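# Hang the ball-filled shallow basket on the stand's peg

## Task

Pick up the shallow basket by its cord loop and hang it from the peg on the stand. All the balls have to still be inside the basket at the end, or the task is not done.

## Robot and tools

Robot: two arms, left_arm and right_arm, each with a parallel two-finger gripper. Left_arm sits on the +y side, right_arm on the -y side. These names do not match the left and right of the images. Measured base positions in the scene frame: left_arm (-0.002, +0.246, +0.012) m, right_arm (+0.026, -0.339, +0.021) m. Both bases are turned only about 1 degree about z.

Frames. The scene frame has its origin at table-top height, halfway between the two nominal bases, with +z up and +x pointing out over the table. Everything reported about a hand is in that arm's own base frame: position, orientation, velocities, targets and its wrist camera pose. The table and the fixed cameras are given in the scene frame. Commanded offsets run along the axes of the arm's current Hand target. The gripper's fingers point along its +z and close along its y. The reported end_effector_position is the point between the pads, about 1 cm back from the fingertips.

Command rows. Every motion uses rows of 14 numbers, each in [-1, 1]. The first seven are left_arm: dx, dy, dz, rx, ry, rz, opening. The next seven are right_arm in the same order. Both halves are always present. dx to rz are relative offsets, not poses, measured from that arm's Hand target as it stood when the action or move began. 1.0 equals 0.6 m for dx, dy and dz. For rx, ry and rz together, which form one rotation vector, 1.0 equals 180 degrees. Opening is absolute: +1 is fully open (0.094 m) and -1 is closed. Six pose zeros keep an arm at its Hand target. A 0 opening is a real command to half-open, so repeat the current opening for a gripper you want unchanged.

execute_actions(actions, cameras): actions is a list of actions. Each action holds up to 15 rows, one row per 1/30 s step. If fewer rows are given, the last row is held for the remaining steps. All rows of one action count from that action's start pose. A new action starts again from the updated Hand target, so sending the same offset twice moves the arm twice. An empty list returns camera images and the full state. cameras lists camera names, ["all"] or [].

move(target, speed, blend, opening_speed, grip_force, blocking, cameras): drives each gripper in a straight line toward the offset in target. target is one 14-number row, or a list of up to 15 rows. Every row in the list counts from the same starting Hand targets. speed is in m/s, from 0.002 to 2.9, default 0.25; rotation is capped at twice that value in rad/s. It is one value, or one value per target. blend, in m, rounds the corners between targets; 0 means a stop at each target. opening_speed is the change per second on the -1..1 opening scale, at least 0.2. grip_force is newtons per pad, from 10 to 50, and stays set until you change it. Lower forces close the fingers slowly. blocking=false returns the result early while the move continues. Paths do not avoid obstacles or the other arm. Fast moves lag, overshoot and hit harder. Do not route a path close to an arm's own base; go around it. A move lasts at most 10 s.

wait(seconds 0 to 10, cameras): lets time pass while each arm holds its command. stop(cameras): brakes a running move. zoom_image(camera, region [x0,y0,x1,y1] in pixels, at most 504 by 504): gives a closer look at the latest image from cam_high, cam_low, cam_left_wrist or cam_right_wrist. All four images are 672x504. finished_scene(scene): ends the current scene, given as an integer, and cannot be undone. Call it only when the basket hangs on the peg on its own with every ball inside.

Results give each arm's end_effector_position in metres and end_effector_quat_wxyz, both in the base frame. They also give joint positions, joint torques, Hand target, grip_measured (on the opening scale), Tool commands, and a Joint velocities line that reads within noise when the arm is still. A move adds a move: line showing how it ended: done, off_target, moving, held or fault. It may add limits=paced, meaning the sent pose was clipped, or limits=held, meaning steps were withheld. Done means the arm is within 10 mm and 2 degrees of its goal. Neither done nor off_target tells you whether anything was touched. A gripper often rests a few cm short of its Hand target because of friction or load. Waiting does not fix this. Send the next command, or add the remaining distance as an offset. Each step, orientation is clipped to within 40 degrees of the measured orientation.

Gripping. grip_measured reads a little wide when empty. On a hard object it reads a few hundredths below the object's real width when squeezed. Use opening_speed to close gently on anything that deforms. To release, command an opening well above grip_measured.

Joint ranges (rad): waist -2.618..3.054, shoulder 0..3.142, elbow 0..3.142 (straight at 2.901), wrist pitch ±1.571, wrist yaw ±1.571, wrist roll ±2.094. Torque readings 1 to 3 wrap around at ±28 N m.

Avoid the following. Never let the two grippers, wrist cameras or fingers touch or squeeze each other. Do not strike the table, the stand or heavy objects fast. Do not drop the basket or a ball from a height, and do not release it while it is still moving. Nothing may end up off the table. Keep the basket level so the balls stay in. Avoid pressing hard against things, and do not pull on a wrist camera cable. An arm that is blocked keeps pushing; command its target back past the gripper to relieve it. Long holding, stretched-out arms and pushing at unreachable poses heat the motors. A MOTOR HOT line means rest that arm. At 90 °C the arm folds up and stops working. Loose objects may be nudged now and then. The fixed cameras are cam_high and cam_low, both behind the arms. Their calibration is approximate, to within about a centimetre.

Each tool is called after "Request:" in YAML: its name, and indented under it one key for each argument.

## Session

Request:
execute_actions:
  actions: []

Scene clock: 0.00 s.
left_arm: end_effector_position=(+0.3926, +0.0366, +0.0943) grip_measured=+1.000 end_effector_quat_wxyz=(+0.584, -0.095, +0.804, +0.059) | right_arm: end_effector_position=(+0.4005, -0.0486, +0.1237) grip_measured=+1.000 end_effector_quat_wxyz=(+0.620, +0.127, +0.773, -0.046)
Joint positions: left_arm=[-0.007 1.566 0.342 0.901 -0.214 -0.088 0.094] | right_arm=[-0.035 1.532 0.367 0.931 0.198 0.135 0.094]
Joint velocities: within noise
Joint torques (N m): no reading
Heat: left arm: 30 °C; right arm: 30 °C.
Hand target: left_arm +0.3961, +0.0368, +0.1039; +0.596, -0.097, +0.795, +0.058 | right_arm +0.4033, -0.0489, +0.1338; +0.631, +0.128, +0.763, -0.046
Tool commands: left_gripper/opening=+1.0 right_gripper/opening=+1.0
camera_calibration:
cam_left_wrist: T_world_to_cam=[[0.155328, -0.984093, -0.0862264, -0.0144853], [-0.833697, -0.0837634, -0.545833, 0.389291], [0.529927, 0.15667, -0.833446, -0.0317], [0, 0, 0, 1]] pos_world=[0.343599, 0.0233199, 0.184819]
cam_right_wrist: T_world_to_cam=[[-0.328621, -0.924705, -0.192169, 0.109837], [-0.722932, 0.377212, -0.578861, 0.382418], [0.607764, -0.0513002, -0.792459, -0.0479178], [0, 0, 0, 1]] pos_world=[0.34168, -0.0451437, 0.204501]

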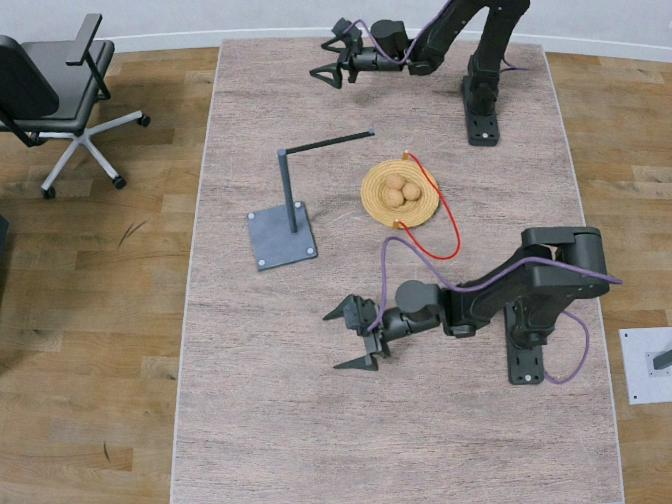

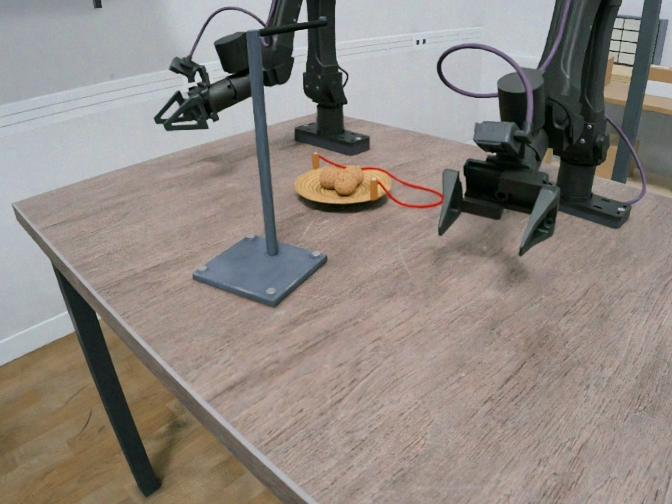

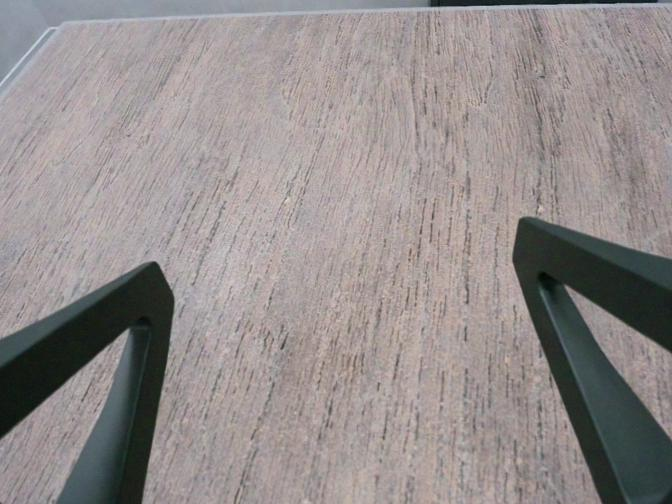

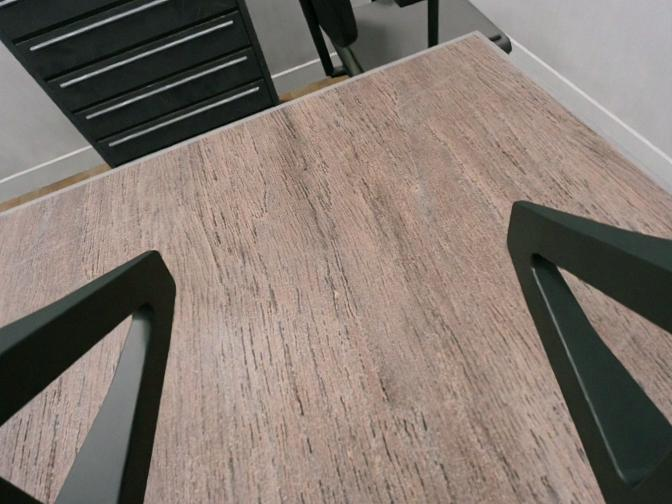

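Request:
move:
  target: [0,0,0,0,0,0,1,0.109,0.434,-0.641,-0.376,0.325,-0.496,0.2]
  cameras: ["all"]

Scene clock: 7.13 s.
left_arm: end_effector_position=(+0.3926, +0.0366, +0.0943) grip_measured=+1.000 end_effector_quat_wxyz=(+0.584, -0.095, +0.804, +0.059) | right_arm: end_effector_position=(+0.0928, +0.2937, +0.1625) grip_measured=+0.201 end_effector_quat_wxyz=(+0.005, +0.702, -0.712, +0.011)
Joint positions: left_arm=[-0.007 1.566 0.342 0.901 -0.214 -0.088 0.094] | right_arm=[1.27 1.735 1.629 -1.485 0.014 -0.286 0.056]
Joint torques (N m): left_arm=[-0.03 -6.89 5.26 2.12 -0.05 -0.01] | right_arm=[0.32 -9.42 8.24 0.07 -0.13 -0.11]
Heat: left arm: 30 °C; right arm: 32 °C.
Hand target: left_arm +0.3961, +0.0368, +0.1039; +0.596, -0.097, +0.795, +0.058 | right_arm +0.0918, +0.2999, +0.1701; -0.001, +0.706, -0.708, +0.001
Off the commanded pose: left_arm 0.010 m, 2 deg | right_arm 0.010 m, 2 deg.
move: done
camera_calibration:
cam_left_wrist: T_world_to_cam=[[0.155328, -0.984093, -0.0862264, -0.0144853], [-0.833697, -0.0837634, -0.545833, 0.389291], [0.529927, 0.15667, -0.833446, -0.0317], [0, 0, 0, 1]] pos_world=[0.343599, 0.0233199, 0.184819]
cam_right_wrist: T_world_to_cam=[[0.988465, -0.13653, 0.0655479, -0.0629281], [-0.145843, -0.741438, 0.654981, 0.127763], [-0.0408248, -0.656985, -0.752797, 0.419083], [0, 0, 0, 1]] pos_world=[0.0979445, 0.361468, 0.235927]

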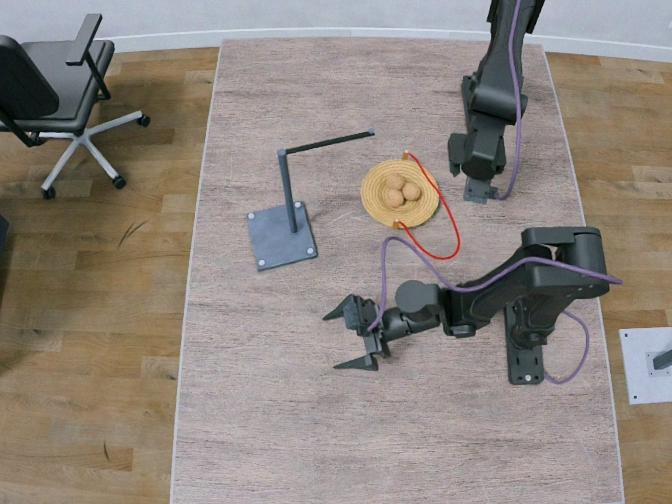

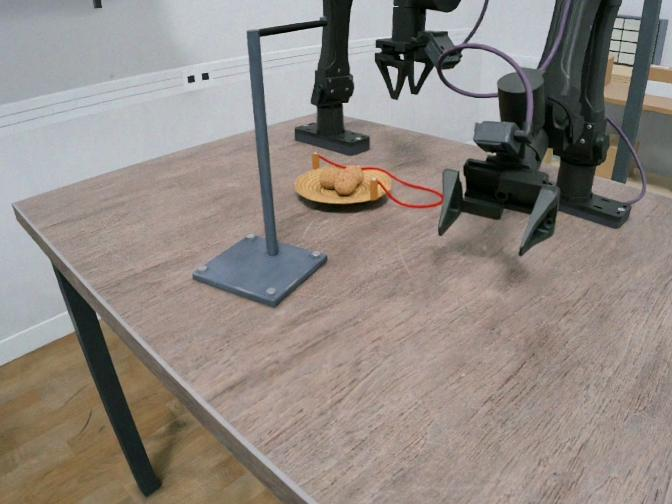

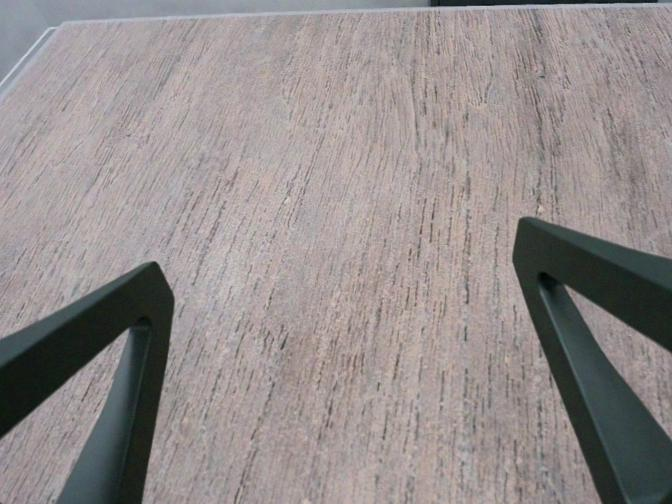

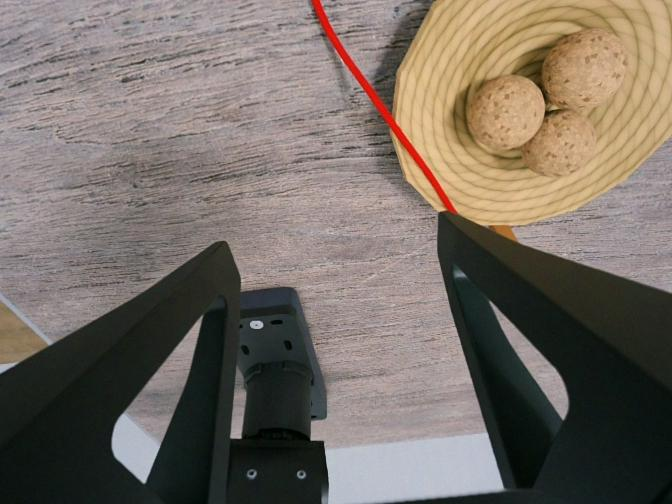

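Request:
move:
  target: [0,0,0,0,0,0,1,-0.037,-0.007,0.17,0,0,0,0]
  speed: 0.2
  cameras: ["cam_right_wrist"]

Scene clock: 8.83 s.
left_arm: end_effector_position=(+0.3926, +0.0366, +0.0943) grip_measured=+1.000 end_effector_quat_wxyz=(+0.584, -0.095, +0.804, +0.059) | right_arm: end_effector_position=(+0.0999, +0.3195, +0.0705) grip_measured=+0.001 end_effector_quat_wxyz=(+0.000, +0.703, -0.711, +0.008)
Joint positions: left_arm=[-0.007 1.566 0.342 0.901 -0.214 -0.088 0.094] | right_arm=[1.272 1.839 1.391 -1.13 0.014 -0.286 0.047]
Joint torques (N m): left_arm=[-0.03 -6.89 5.26 2.12 -0.05 -0.01] | right_arm=[0.53 -10.89 4.49 0.33 -0.05 -0.08]
Heat: left arm: 30 °C; right arm: 32 °C.
Hand target: left_arm +0.3961, +0.0368, +0.1039; +0.596, -0.097, +0.795, +0.058 | right_arm +0.0964, +0.3221, +0.0681; -0.001, +0.706, -0.708, +0.001
Off the commanded pose: left_arm 0.010 m, 2 deg | right_arm 0.005 m, 1 deg.
move: done
camera_calibration:
cam_right_wrist: T_world_to_cam=[[0.98864, -0.134305, 0.067472, -0.0612336], [-0.145871, -0.749213, 0.646066, 0.211321], [-0.036219, -0.648569, -0.760293, 0.364328], [0, 0, 0, 1]] pos_world=[0.104559, 0.386393, 0.1446]
Images, in order (width x height): cam_right_wrist 672x504.

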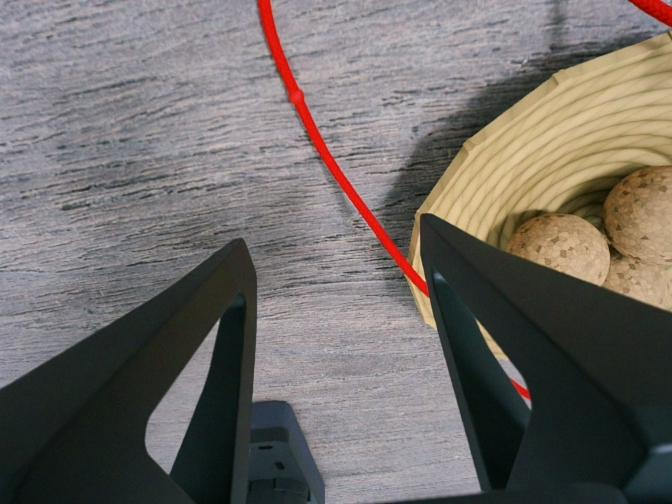

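Request:
move:
  target:
    - [0,0,0,0,0,0,1,-0.022,0.014,0.08,0,0,-0.045,-0.2]
    - [0,0,0,0,0,0,1,-0.022,0.014,0.122,0,0,-0.045,-0.2]
  speed: [0.15,0.05]
  cameras: ["cam_right_wrist","cam_low"]

Request:
zoom_image:
  camera: "cam_low"
  region: [340, 100, 480, 240]

Scene clock: 11.87 s.
left_arm: end_effector_position=(+0.3926, +0.0366, +0.0943) grip_measured=+1.000 end_effector_quat_wxyz=(+0.584, -0.095, +0.804, +0.059) | right_arm: end_effector_position=(+0.0914, +0.3349, +0.0000) grip_measured=-0.199 end_effector_quat_wxyz=(-0.003, +0.750, -0.661, +0.006)
Joint positions: left_arm=[-0.007 1.566 0.342 0.901 -0.214 -0.088 0.094] | right_arm=[1.309 1.963 1.263 -0.87 0.014 -0.387 0.038]
Joint torques (N m): left_arm=[-0.03 -6.89 5.26 2.12 -0.05 -0.01] | right_arm=[0.29 -11.23 3.75 0.44 -0.08 -0.12]
Heat: left arm: 30 °C; right arm: 32 °C.
Hand target: left_arm +0.3961, +0.0368, +0.1039; +0.596, -0.097, +0.795, +0.058 | right_arm +0.0883, +0.3353, -0.0052; -0.001, +0.755, -0.656, +0.001
Off the commanded pose: left_arm 0.010 m, 2 deg | right_arm 0.006 m, 1 deg.
move: done
camera_calibration:
cam_right_wrist: T_world_to_cam=[[0.997667, 0.00183175, 0.0682476, -0.0923599], [-0.0424224, -0.766601, 0.640721, 0.263542], [0.0534923, -0.642121, -0.764735, 0.310093], [0, 0, 0, 1]] pos_world=[0.0867369, 0.401318, 0.0745847]
Images, in order (width x height): cam_low 672x504, cam_right_wrist 672x504.

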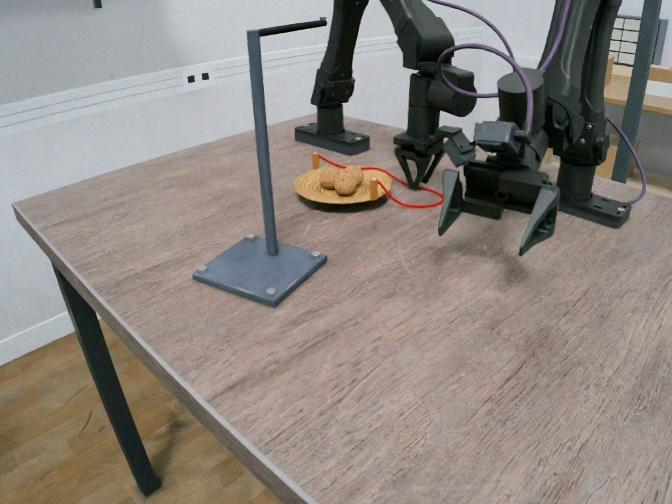

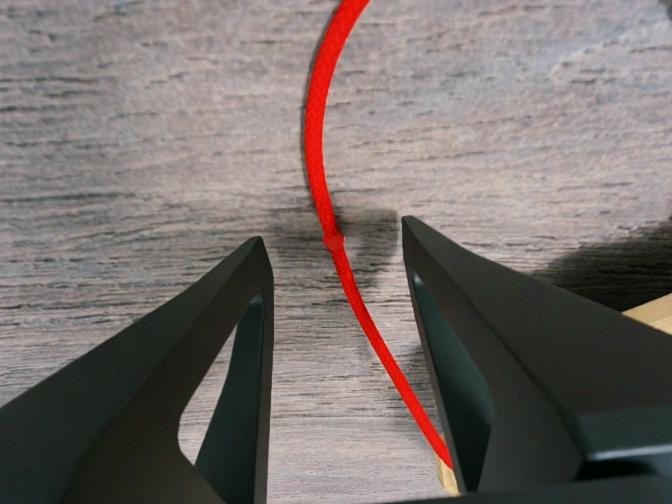

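Scaled by 3.600.

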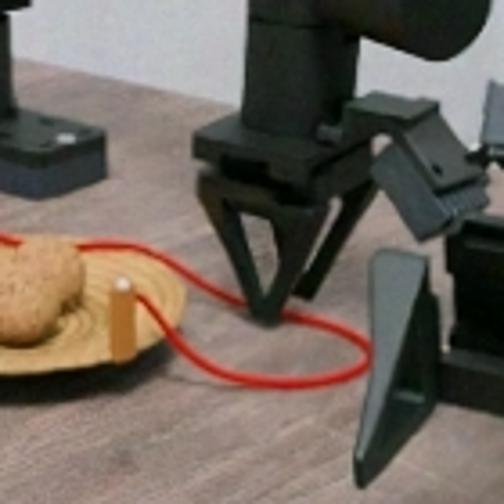

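Request:
move:
  target: [0,0,0,0,0,0,1,0,0,0.022,0,0,0,-0.2]
  speed: 0.015

Request:
move:
  target: [0,0,0,0,0,0,1,0,0,0.006,0,0,0,-0.2]
  speed: 0.01
  cameras: ["cam_right_wrist","cam_low"]

Request:
zoom_image:
  camera: "cam_low"
  region: [380, 130, 460, 210]

Scene clock: 13.17 s.
left_arm: end_effector_position=(+0.3926, +0.0366, +0.0943) grip_measured=+1.000 end_effector_quat_wxyz=(+0.584, -0.095, +0.804, +0.059) | right_arm: end_effector_position=(+0.0915, +0.3352, -0.0059) grip_measured=-0.199 end_effector_quat_wxyz=(-0.005, +0.750, -0.661, +0.005)
Joint positions: left_arm=[-0.007 1.566 0.342 0.901 -0.214 -0.088 0.094] | right_arm=[1.309 1.972 1.25 -0.844 0.014 -0.388 0.038]
Joint torques (N m): left_arm=[-0.02 -6.87 5.27 2.12 -0.05 -0.01] | right_arm=[0.32 -9.83 3.15 0.54 -0.11 -0.08]
Heat: left arm: 30 °C; right arm: 31 °C.
Hand target: left_arm +0.3961, +0.0368, +0.1039; +0.596, -0.097, +0.795, +0.058 | right_arm +0.0884, +0.3353, -0.0184; -0.001, +0.755, -0.656, +0.001
Off the commanded pose: left_arm 0.010 m, 2 deg | right_arm 0.013 m, 1 deg.
move: off_target (right_arm)

Scene clock: 13.87 s.
left_arm: end_effector_position=(+0.3926, +0.0366, +0.0943) grip_measured=+1.000 end_effector_quat_wxyz=(+0.584, -0.095, +0.804, +0.059) | right_arm: end_effector_position=(+0.0914, +0.3352, -0.0061) grip_measured=-0.199 end_effector_quat_wxyz=(-0.005, +0.750, -0.661, +0.005)
Joint positions: left_arm=[-0.007 1.566 0.342 0.901 -0.214 -0.088 0.094] | right_arm=[1.309 1.972 1.249 -0.843 0.014 -0.388 0.038]
Joint torques (N m): left_arm=[-0.02 -6.89 5.27 2.12 -0.05 -0.01] | right_arm=[0.17 -9.24 2.61 0.65 -0.15 -0.13]
Heat: left arm: 30 °C; right arm: 31 °C.
Hand target: left_arm +0.3961, +0.0368, +0.1039; +0.596, -0.097, +0.795, +0.058 | right_arm +0.0884, +0.3354, -0.0219; -0.001, +0.755, -0.656, +0.001
Off the commanded pose: left_arm 0.010 m, 2 deg | right_arm 0.016 m, 1 deg.
move: off_target (right_arm)
camera_calibration:
cam_right_wrist: T_world_to_cam=[[0.997605, 0.00194196, 0.0691378, -0.0920597], [-0.0427268, -0.768761, 0.638108, 0.268407], [0.0543896, -0.639534, -0.766837, 0.304608], [0, 0, 0, 1]] pos_world=[0.0867399, 0.401326, 0.0686766]
Images, in order (width x height): cam_low 672x504, cam_right_wrist 672x504.

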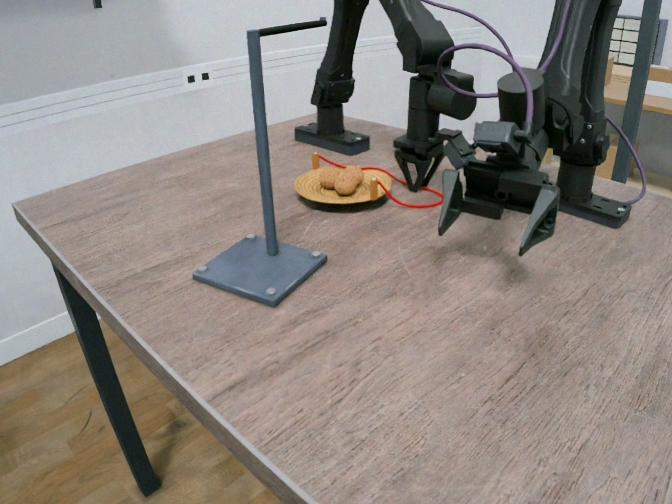

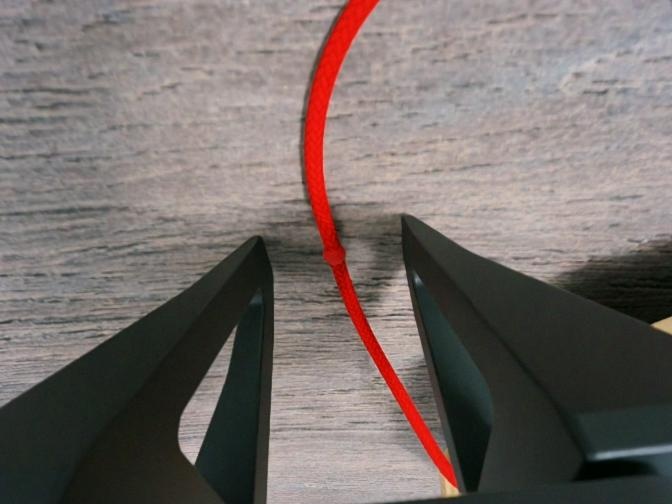

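Scaled by 6.300.

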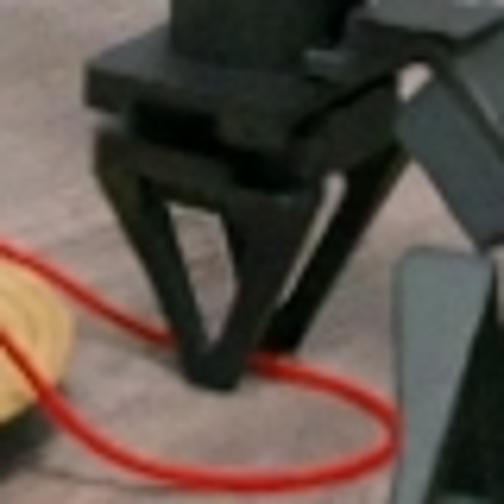

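Request:
move:
  target: [0,0,0,0,0,0,1,0,0,-0.013,0,0,0,-1]
  opening_speed: 0.6
  cameras: ["cam_right_wrist"]

Scene clock: 15.50 s.
left_arm: end_effector_position=(+0.3926, +0.0366, +0.0943) grip_measured=+1.000 end_effector_quat_wxyz=(+0.584, -0.095, +0.804, +0.059) | right_arm: end_effector_position=(+0.0914, +0.3359, -0.0061) grip_measured=-0.924 end_effector_quat_wxyz=(-0.006, +0.750, -0.661, +0.004)
Joint positions: left_arm=[-0.007 1.566 0.342 0.901 -0.214 -0.088 0.094] | right_arm=[1.309 1.972 1.249 -0.84 0.013 -0.388 0.004]
Joint torques (N m): left_arm=[-0.03 -6.89 5.26 2.12 -0.05 -0.01] | right_arm=[0.18 -10.58 3.62 0.4 -0.1 -0.14]
Heat: left arm: 30 °C; right arm: 31 °C.
Hand target: left_arm +0.3961, +0.0368, +0.1039; +0.596, -0.097, +0.795, +0.058 | right_arm +0.0884, +0.3354, -0.0141; -0.001, +0.755, -0.656, +0.001
Off the commanded pose: left_arm 0.010 m, 2 deg | right_arm 0.009 m, 1 deg.
move: done
camera_calibration:
cam_right_wrist: T_world_to_cam=[[0.99763, 0.00220925, 0.068765, -0.0921581], [-0.0421286, -0.770579, 0.635951, 0.2695], [0.0543938, -0.637341, -0.76866, 0.304325], [0, 0, 0, 1]] pos_world=[0.0867399, 0.401833, 0.0688713]
Images, in order (width x height): cam_right_wrist 672x504.

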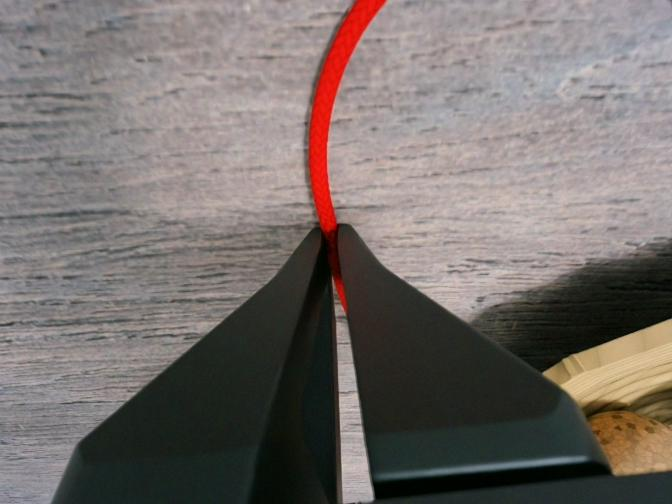

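Request:
move:
  target:
    - [0,0,0,0,0,0,1,0.02,-0.02,-0.165,0.07,0.005,0.014,-1]
    - [0,0,0,0,0,0,1,0.175,-0.1825,-0.348,0.222,0.0157,0.043,-1]
  blend: [0.02,0]
  speed: 0.12
  cameras: ["all"]

Request:
zoom_image:
  camera: "cam_low"
  region: [270, 20, 450, 220]

Scene clock: 19.80 s.
left_arm: end_effector_position=(+0.3926, +0.0366, +0.0943) grip_measured=+1.000 end_effector_quat_wxyz=(+0.584, -0.095, +0.804, +0.059) | right_arm: end_effector_position=(+0.2075, +0.2506, +0.1899) grip_measured=-0.927 end_effector_quat_wxyz=(-0.229, +0.670, -0.664, +0.239)
Joint positions: left_arm=[-0.007 1.566 0.342 0.901 -0.214 -0.088 0.094] | right_arm=[1.208 1.494 1.32 -1.131 0.628 -0.46 0.003]
Joint torques (N m): left_arm=[-0.03 -6.89 5.26 2.12 -0.05 -0.01] | right_arm=[-0.51 -10.35 4.29 0.76 0.48 -0.07]
Heat: left arm: 30 °C; right arm: 32 °C.
Hand target: left_arm +0.3961, +0.0368, +0.1039; +0.596, -0.097, +0.795, +0.058 | right_arm +0.2106, +0.2466, +0.1951; -0.243, +0.663, -0.664, +0.243
Off the commanded pose: left_arm 0.010 m, 2 deg | right_arm 0.007 m, 2 deg.
move: done
camera_calibration:
cam_left_wrist: T_world_to_cam=[[0.155328, -0.984093, -0.0862264, -0.0144853], [-0.833697, -0.0837634, -0.545833, 0.389291], [0.529927, 0.15667, -0.833446, -0.0317], [0, 0, 0, 1]] pos_world=[0.343599, 0.0233199, 0.184819]
cam_right_wrist: T_world_to_cam=[[0.740088, -0.109573, 0.663524, -0.252769], [-0.497435, -0.75317, 0.430458, 0.213227], [0.452579, -0.648637, -0.611917, 0.28484], [0, 0, 0, 1]] pos_world=[0.164225, 0.317657, 0.250231]

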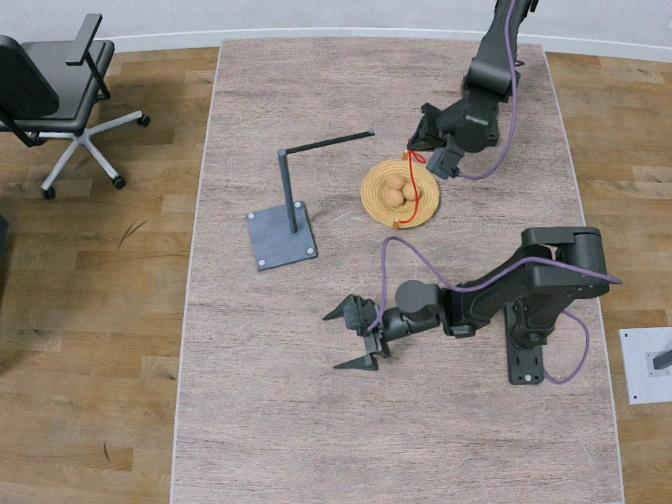

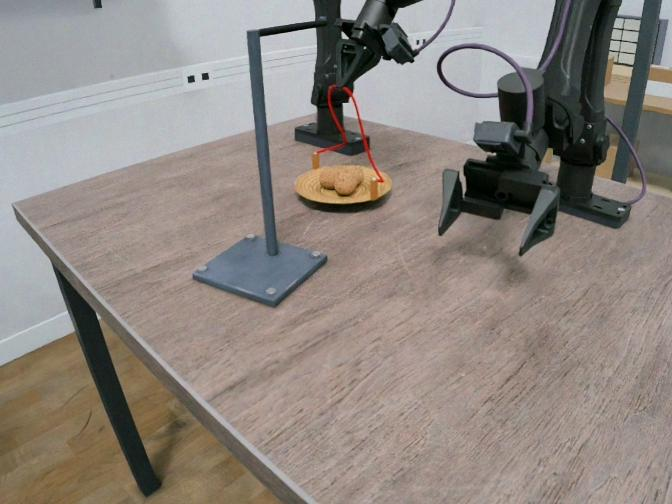

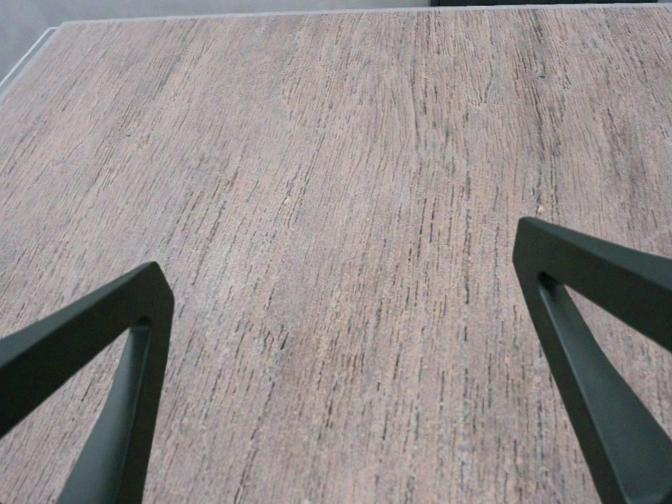

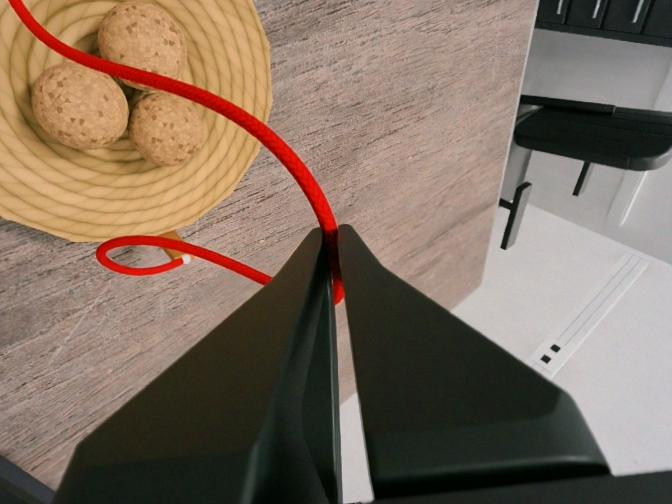

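Scaled by 2.520.

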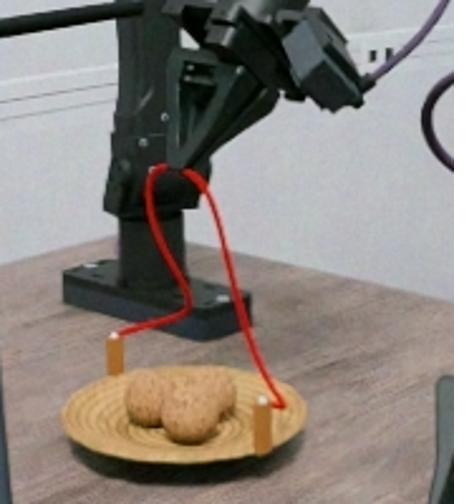

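Request:
move:
  target: [0,0,0,0,0,0,1,0,-0.048,-0.057,0,0,0,-1]
  speed: 0.05
  cameras: ["cam_low","cam_right_wrist","cam_high"]

Request:
zoom_image:
  camera: "cam_low"
  region: [270, 20, 450, 220]

Scene clock: 21.53 s.
left_arm: end_effector_position=(+0.3926, +0.0366, +0.0943) grip_measured=+1.000 end_effector_quat_wxyz=(+0.584, -0.095, +0.804, +0.059) | right_arm: end_effector_position=(+0.2057, +0.2452, +0.2264) grip_measured=-0.927 end_effector_quat_wxyz=(-0.228, +0.671, -0.663, +0.240)
Joint positions: left_arm=[-0.007 1.566 0.342 0.901 -0.214 -0.088 0.094] | right_arm=[1.208 1.494 1.466 -1.28 0.629 -0.461 0.003]
Joint torques (N m): left_arm=[-0.03 -6.89 5.26 2.12 -0.05 -0.01] | right_arm=[-0.28 -7.99 8.72 0.52 0.52 -0.1]
Heat: left arm: 30 °C; right arm: 32 °C.
Hand target: left_arm +0.3961, +0.0368, +0.1039; +0.596, -0.097, +0.795, +0.058 | right_arm +0.2105, +0.2465, +0.2398; -0.243, +0.663, -0.664, +0.243
Off the commanded pose: left_arm 0.010 m, 2 deg | right_arm 0.014 m, 2 deg.
move: off_target (right_arm)
camera_calibration:
cam_right_wrist: T_world_to_cam=[[0.739871, -0.106022, 0.664342, -0.27727], [-0.496839, -0.751917, 0.433326, 0.191462], [0.453589, -0.650676, -0.608997, 0.304111], [0, 0, 0, 1]] pos_world=[0.162329, 0.312445, 0.286439]
Images, in order (width x height): cam_high 672x504, cam_low 672x504, cam_right_wrist 672x504.

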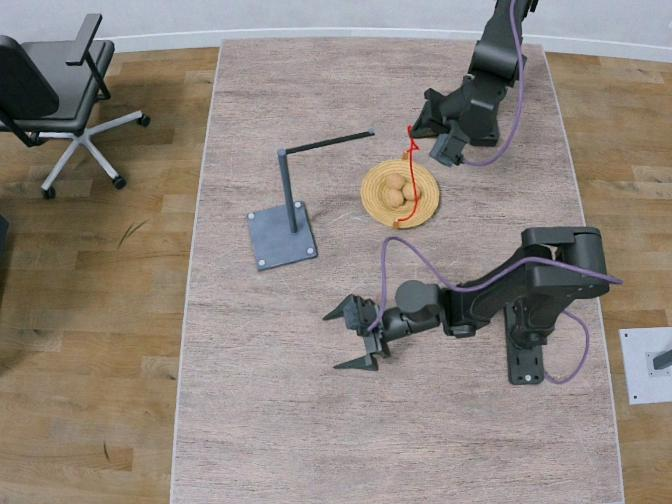

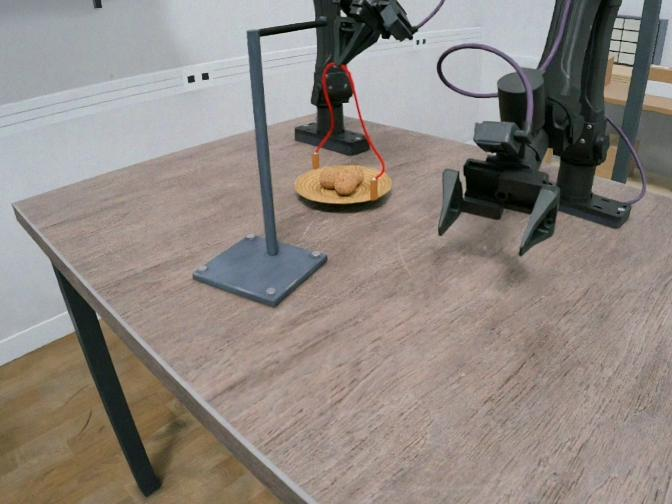

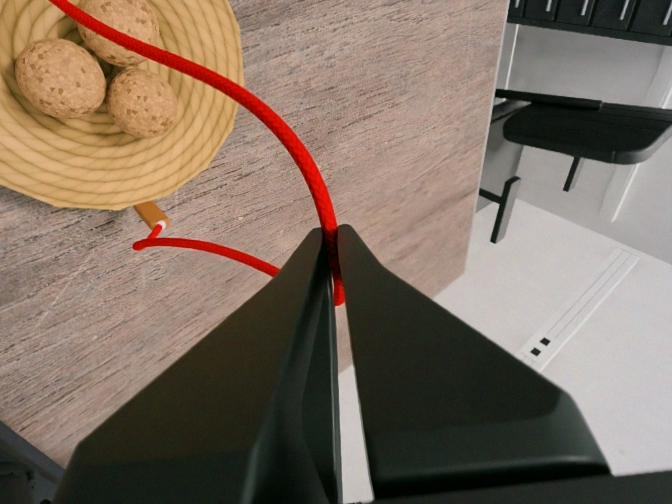

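Scaled by 2.520.

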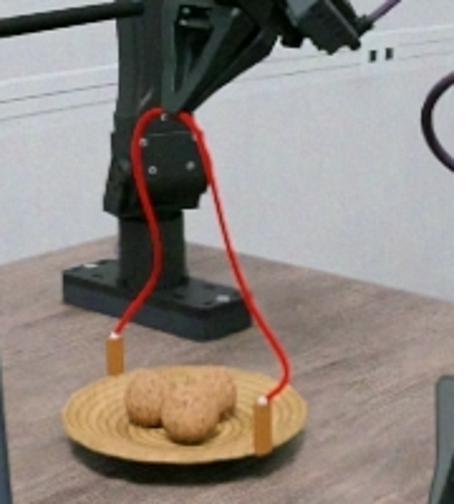

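Request:
move:
  target: [0,0,0,0,0,0,1,0,-0.023,-0.027,0,0,0,-1]
  speed: 0.03
  cameras: ["cam_low","cam_right_wrist"]

Request:
zoom_image:
  camera: "cam_low"
  region: [270, 20, 450, 220]

Scene clock: 23.00 s.
left_arm: end_effector_position=(+0.3926, +0.0366, +0.0943) grip_measured=+1.000 end_effector_quat_wxyz=(+0.584, -0.095, +0.804, +0.059) | right_arm: end_effector_position=(+0.2053, +0.2441, +0.2490) grip_measured=-0.927 end_effector_quat_wxyz=(-0.229, +0.671, -0.663, +0.240)
Joint positions: left_arm=[-0.007 1.566 0.342 0.901 -0.214 -0.088 0.094] | right_arm=[1.208 1.51 1.574 -1.37 0.629 -0.462 0.003]
Joint torques (N m): left_arm=[-0.03 -6.9 5.26 2.12 -0.06 -0.01] | right_arm=[-0.27 -7.02 8.9 0.66 0.46 -0.06]
Heat: left arm: 31 °C; right arm: 32 °C.
Hand target: left_arm +0.3961, +0.0368, +0.1039; +0.596, -0.097, +0.795, +0.058 | right_arm +0.2106, +0.2466, +0.2612; -0.243, +0.663, -0.664, +0.243
Off the commanded pose: left_arm 0.010 m, 2 deg | right_arm 0.013 m, 2 deg.
move: off_target (right_arm)
camera_calibration:
cam_right_wrist: T_world_to_cam=[[0.739598, -0.10659, 0.664555, -0.291963], [-0.496826, -0.752561, 0.432222, 0.180944], [0.454048, -0.649839, -0.609549, 0.317152], [0, 0, 0, 1]] pos_world=[0.161831, 0.311149, 0.309137]
Images, in order (width x height): cam_low 672x504, cam_right_wrist 672x504.

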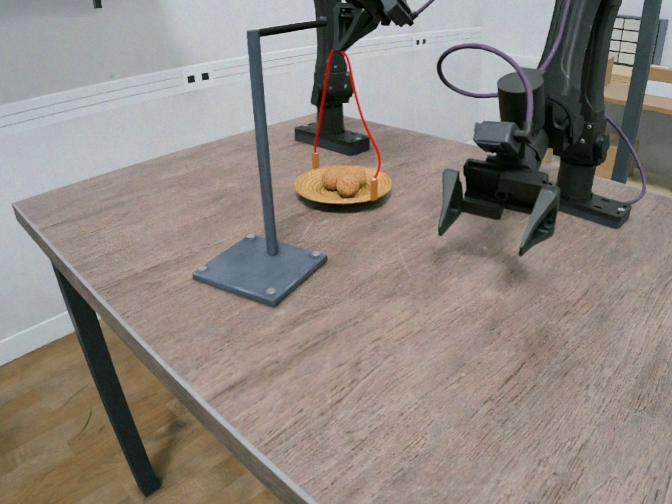

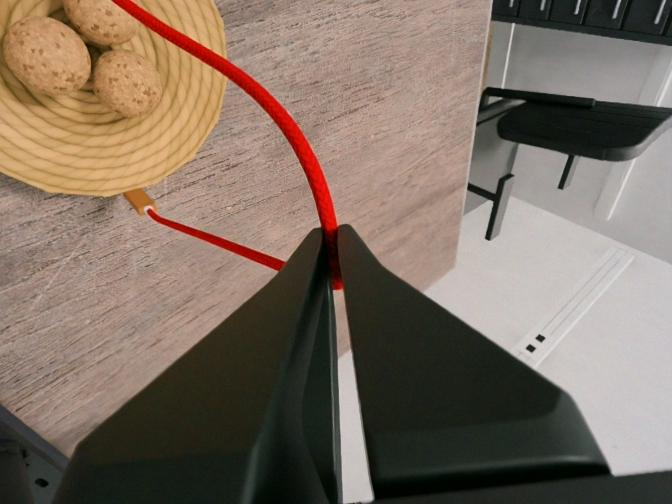

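Scaled by 2.520.

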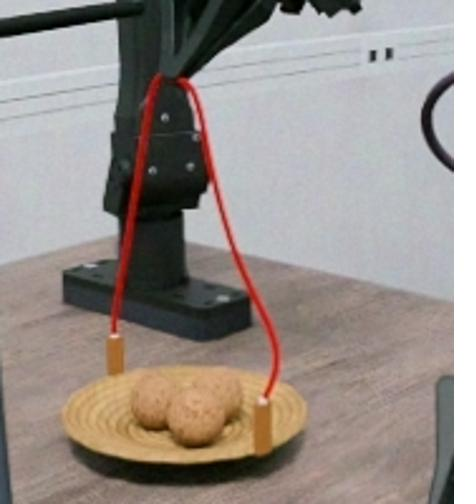

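Request:
move:
  target:
    - [0,0,0,0,0,0,1,0.013,-0.003,-0.003,0,0,0,-1]
    - [0,0,0,0,0,0,1,0.013,-0.03,-0.035,0,0,0,-1]
  speed: 0.025
  cameras: ["cam_low","cam_right_wrist"]

Request:
zoom_image:
  camera: "cam_low"
  region: [270, 20, 450, 220]

Scene clock: 25.33 s.
left_arm: end_effector_position=(+0.3926, +0.0366, +0.0943) grip_measured=+1.000 end_effector_quat_wxyz=(+0.584, -0.095, +0.804, +0.059) | right_arm: end_effector_position=(+0.2052, +0.2372, +0.2744) grip_measured=-0.927 end_effector_quat_wxyz=(-0.224, +0.673, -0.662, +0.241)
Joint positions: left_arm=[-0.007 1.566 0.342 0.901 -0.214 -0.088 0.094] | right_arm=[1.197 1.528 1.7 -1.481 0.625 -0.475 0.003]
Joint torques (N m): left_arm=[-0.02 -6.89 5.26 2.12 -0.05 -0.01] | right_arm=[-0.32 -7.45 8.75 0.62 0.46 -0.11]
Heat: left arm: 31 °C; right arm: 32 °C.
Hand target: left_arm +0.3961, +0.0368, +0.1039; +0.596, -0.097, +0.795, +0.058 | right_arm +0.2107, +0.2387, +0.2886; -0.243, +0.664, -0.664, +0.243
Off the commanded pose: left_arm 0.010 m, 2 deg | right_arm 0.015 m, 2 deg.
move: off_target (right_arm)
camera_calibration:
cam_right_wrist: T_world_to_cam=[[0.743081, -0.10012, 0.66167, -0.310982], [-0.493823, -0.74932, 0.4412, 0.160916], [0.45163, -0.654595, -0.606247, 0.328878], [0, 0, 0, 1]] pos_world=[0.162018, 0.304724, 0.334152]
Images, in order (width x height): cam_low 672x504, cam_right_wrist 672x504.

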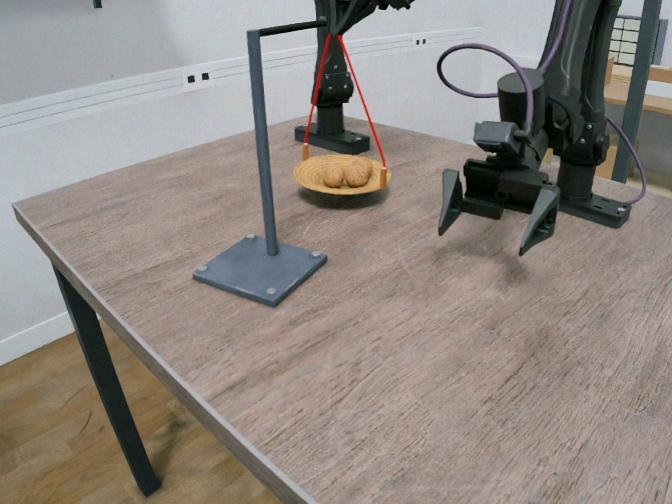

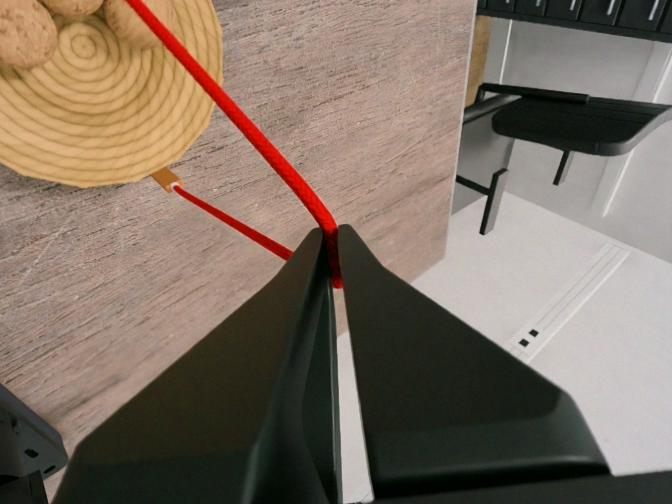

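Scaled by 2.520.

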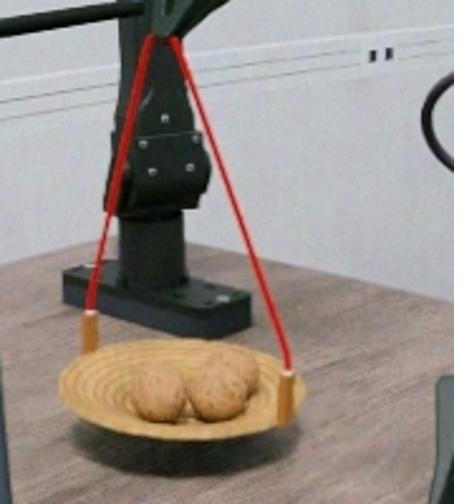

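Request:
move:
  target: [0,0,0,0,0,0,1,0,-0.035,-0.042,0,-0.0605,-0.072,-1]
  speed: 0.05
  cameras: ["cam_low","cam_high"]

Scene clock: 29.20 s.
left_arm: end_effector_position=(+0.3926, +0.0366, +0.0943) grip_measured=+1.000 end_effector_quat_wxyz=(+0.584, -0.095, +0.804, +0.059) | right_arm: end_effector_position=(+0.2057, +0.2365, +0.2942) grip_measured=-0.927 end_effector_quat_wxyz=(-0.226, +0.773, -0.555, +0.209)
Joint positions: left_arm=[-0.007 1.566 0.342 0.901 -0.214 -0.088 0.094] | right_arm=[1.124 1.459 1.732 -1.431 0.486 -0.875 0.003]
Joint torques (N m): left_arm=[-0.03 -6.89 5.26 2.13 -0.05 -0.01] | right_arm=[-0.55 -9.98 8.73 1.22 0.32 -0.11]
Heat: left arm: 31 °C; right arm: 33 °C.
Hand target: left_arm +0.3961, +0.0368, +0.1039; +0.596, -0.097, +0.795, +0.058 | right_arm +0.2106, +0.2387, +0.3215; -0.276, +0.754, -0.560, +0.205
Off the commanded pose: left_arm 0.010 m, 2 deg | right_arm 0.028 m, 6 deg.
move: off_target (right_arm)
Images, in order (width x height): cam_high 672x504, cam_low 672x504.

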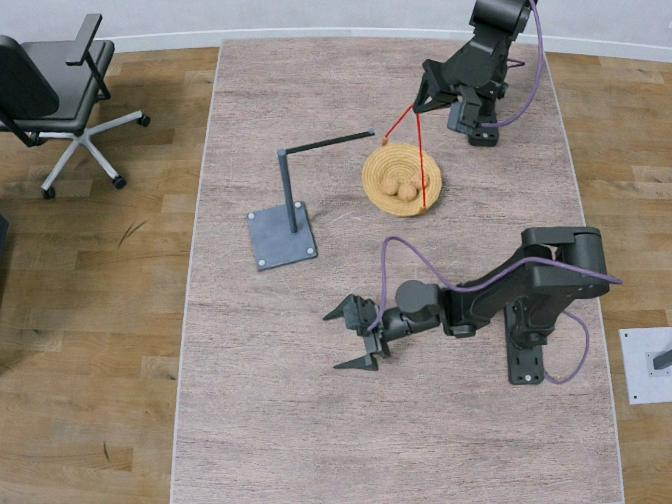

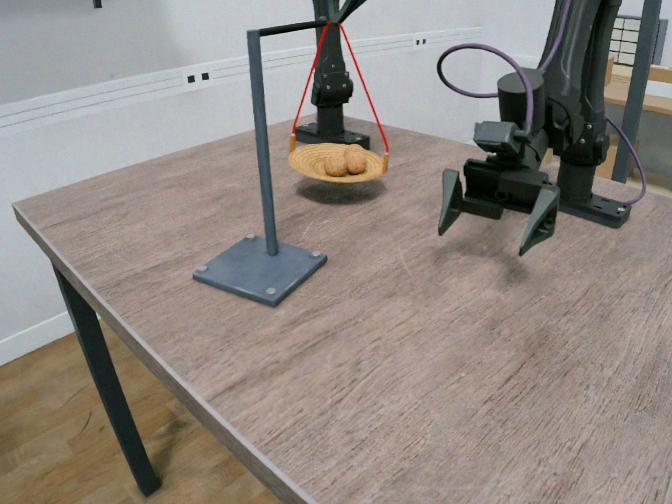

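Request:
move:
  target: [0,0,0,0,0,0,1,0,-0.034,-0.041,0,0,0,-1]
  speed: 0.05
  cameras: ["cam_low","cam_high","cam_right_wrist"]

Request:
zoom_image:
  camera: "cam_high"
  region: [260, 70, 480, 260]

Scene clock: 30.97 s.
left_arm: end_effector_position=(+0.3926, +0.0366, +0.0943) grip_measured=+1.000 end_effector_quat_wxyz=(+0.584, -0.095, +0.804, +0.059) | right_arm: end_effector_position=(+0.2056, +0.2372, +0.3392) grip_measured=-0.927 end_effector_quat_wxyz=(-0.253, +0.765, -0.557, +0.203)
Joint positions: left_arm=[-0.007 1.566 0.342 0.901 -0.214 -0.088 0.094] | right_arm=[1.124 1.516 1.973 -1.558 0.484 -0.877 0.003]
Joint torques (N m): left_arm=[-0.03 -6.89 5.26 2.12 -0.05 -0.01] | right_arm=[-0.38 -6.69 8.35 1.09 0.35 -0.08]
Heat: left arm: 31 °C; right arm: 33 °C.
Hand target: left_arm +0.3961, +0.0368, +0.1039; +0.596, -0.097, +0.795, +0.058 | right_arm +0.2103, +0.2387, +0.3534; -0.276, +0.754, -0.559, +0.205
Off the commanded pose: left_arm 0.010 m, 2 deg | right_arm 0.015 m, 3 deg.
move: off_target (right_arm)
camera_calibration:
cam_right_wrist: T_world_to_cam=[[0.745966, 0.123174, 0.654495, -0.405244], [-0.250627, -0.858583, 0.447237, 0.106393], [0.617026, -0.497657, -0.609603, 0.297905], [0, 0, 0, 1]] pos_world=[0.145148, 0.289518, 0.399251]
Images, in order (width x height): cam_high 672x504, cam_low 672x504, cam_right_wrist 672x504.

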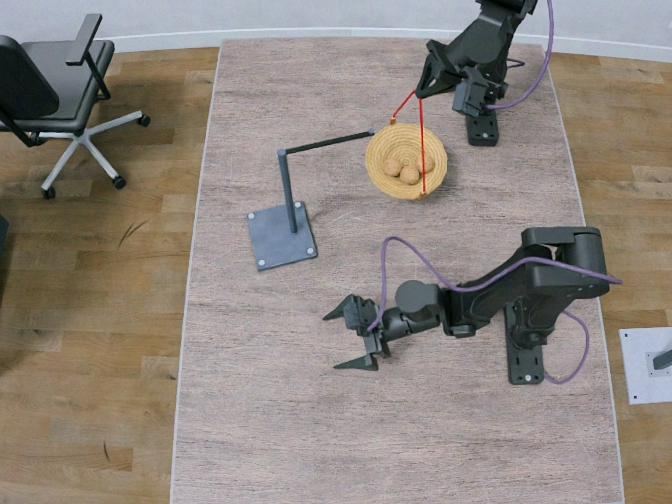

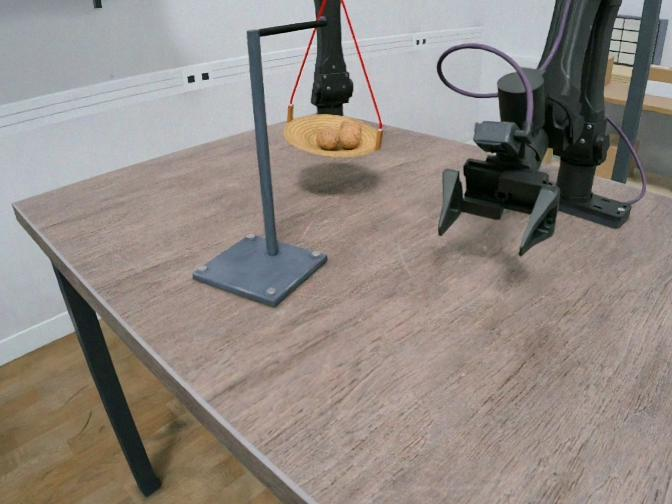

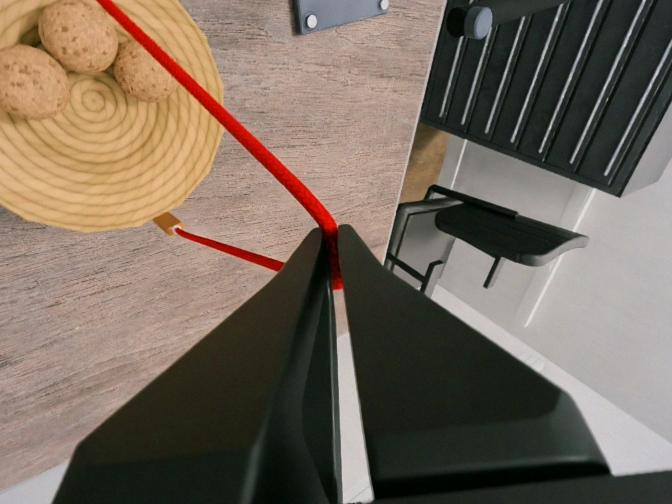

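Scaled by 2.291.

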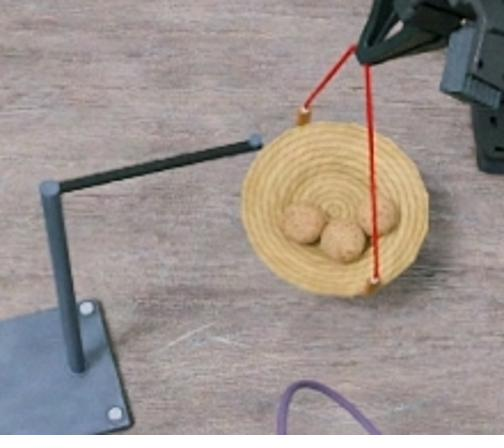

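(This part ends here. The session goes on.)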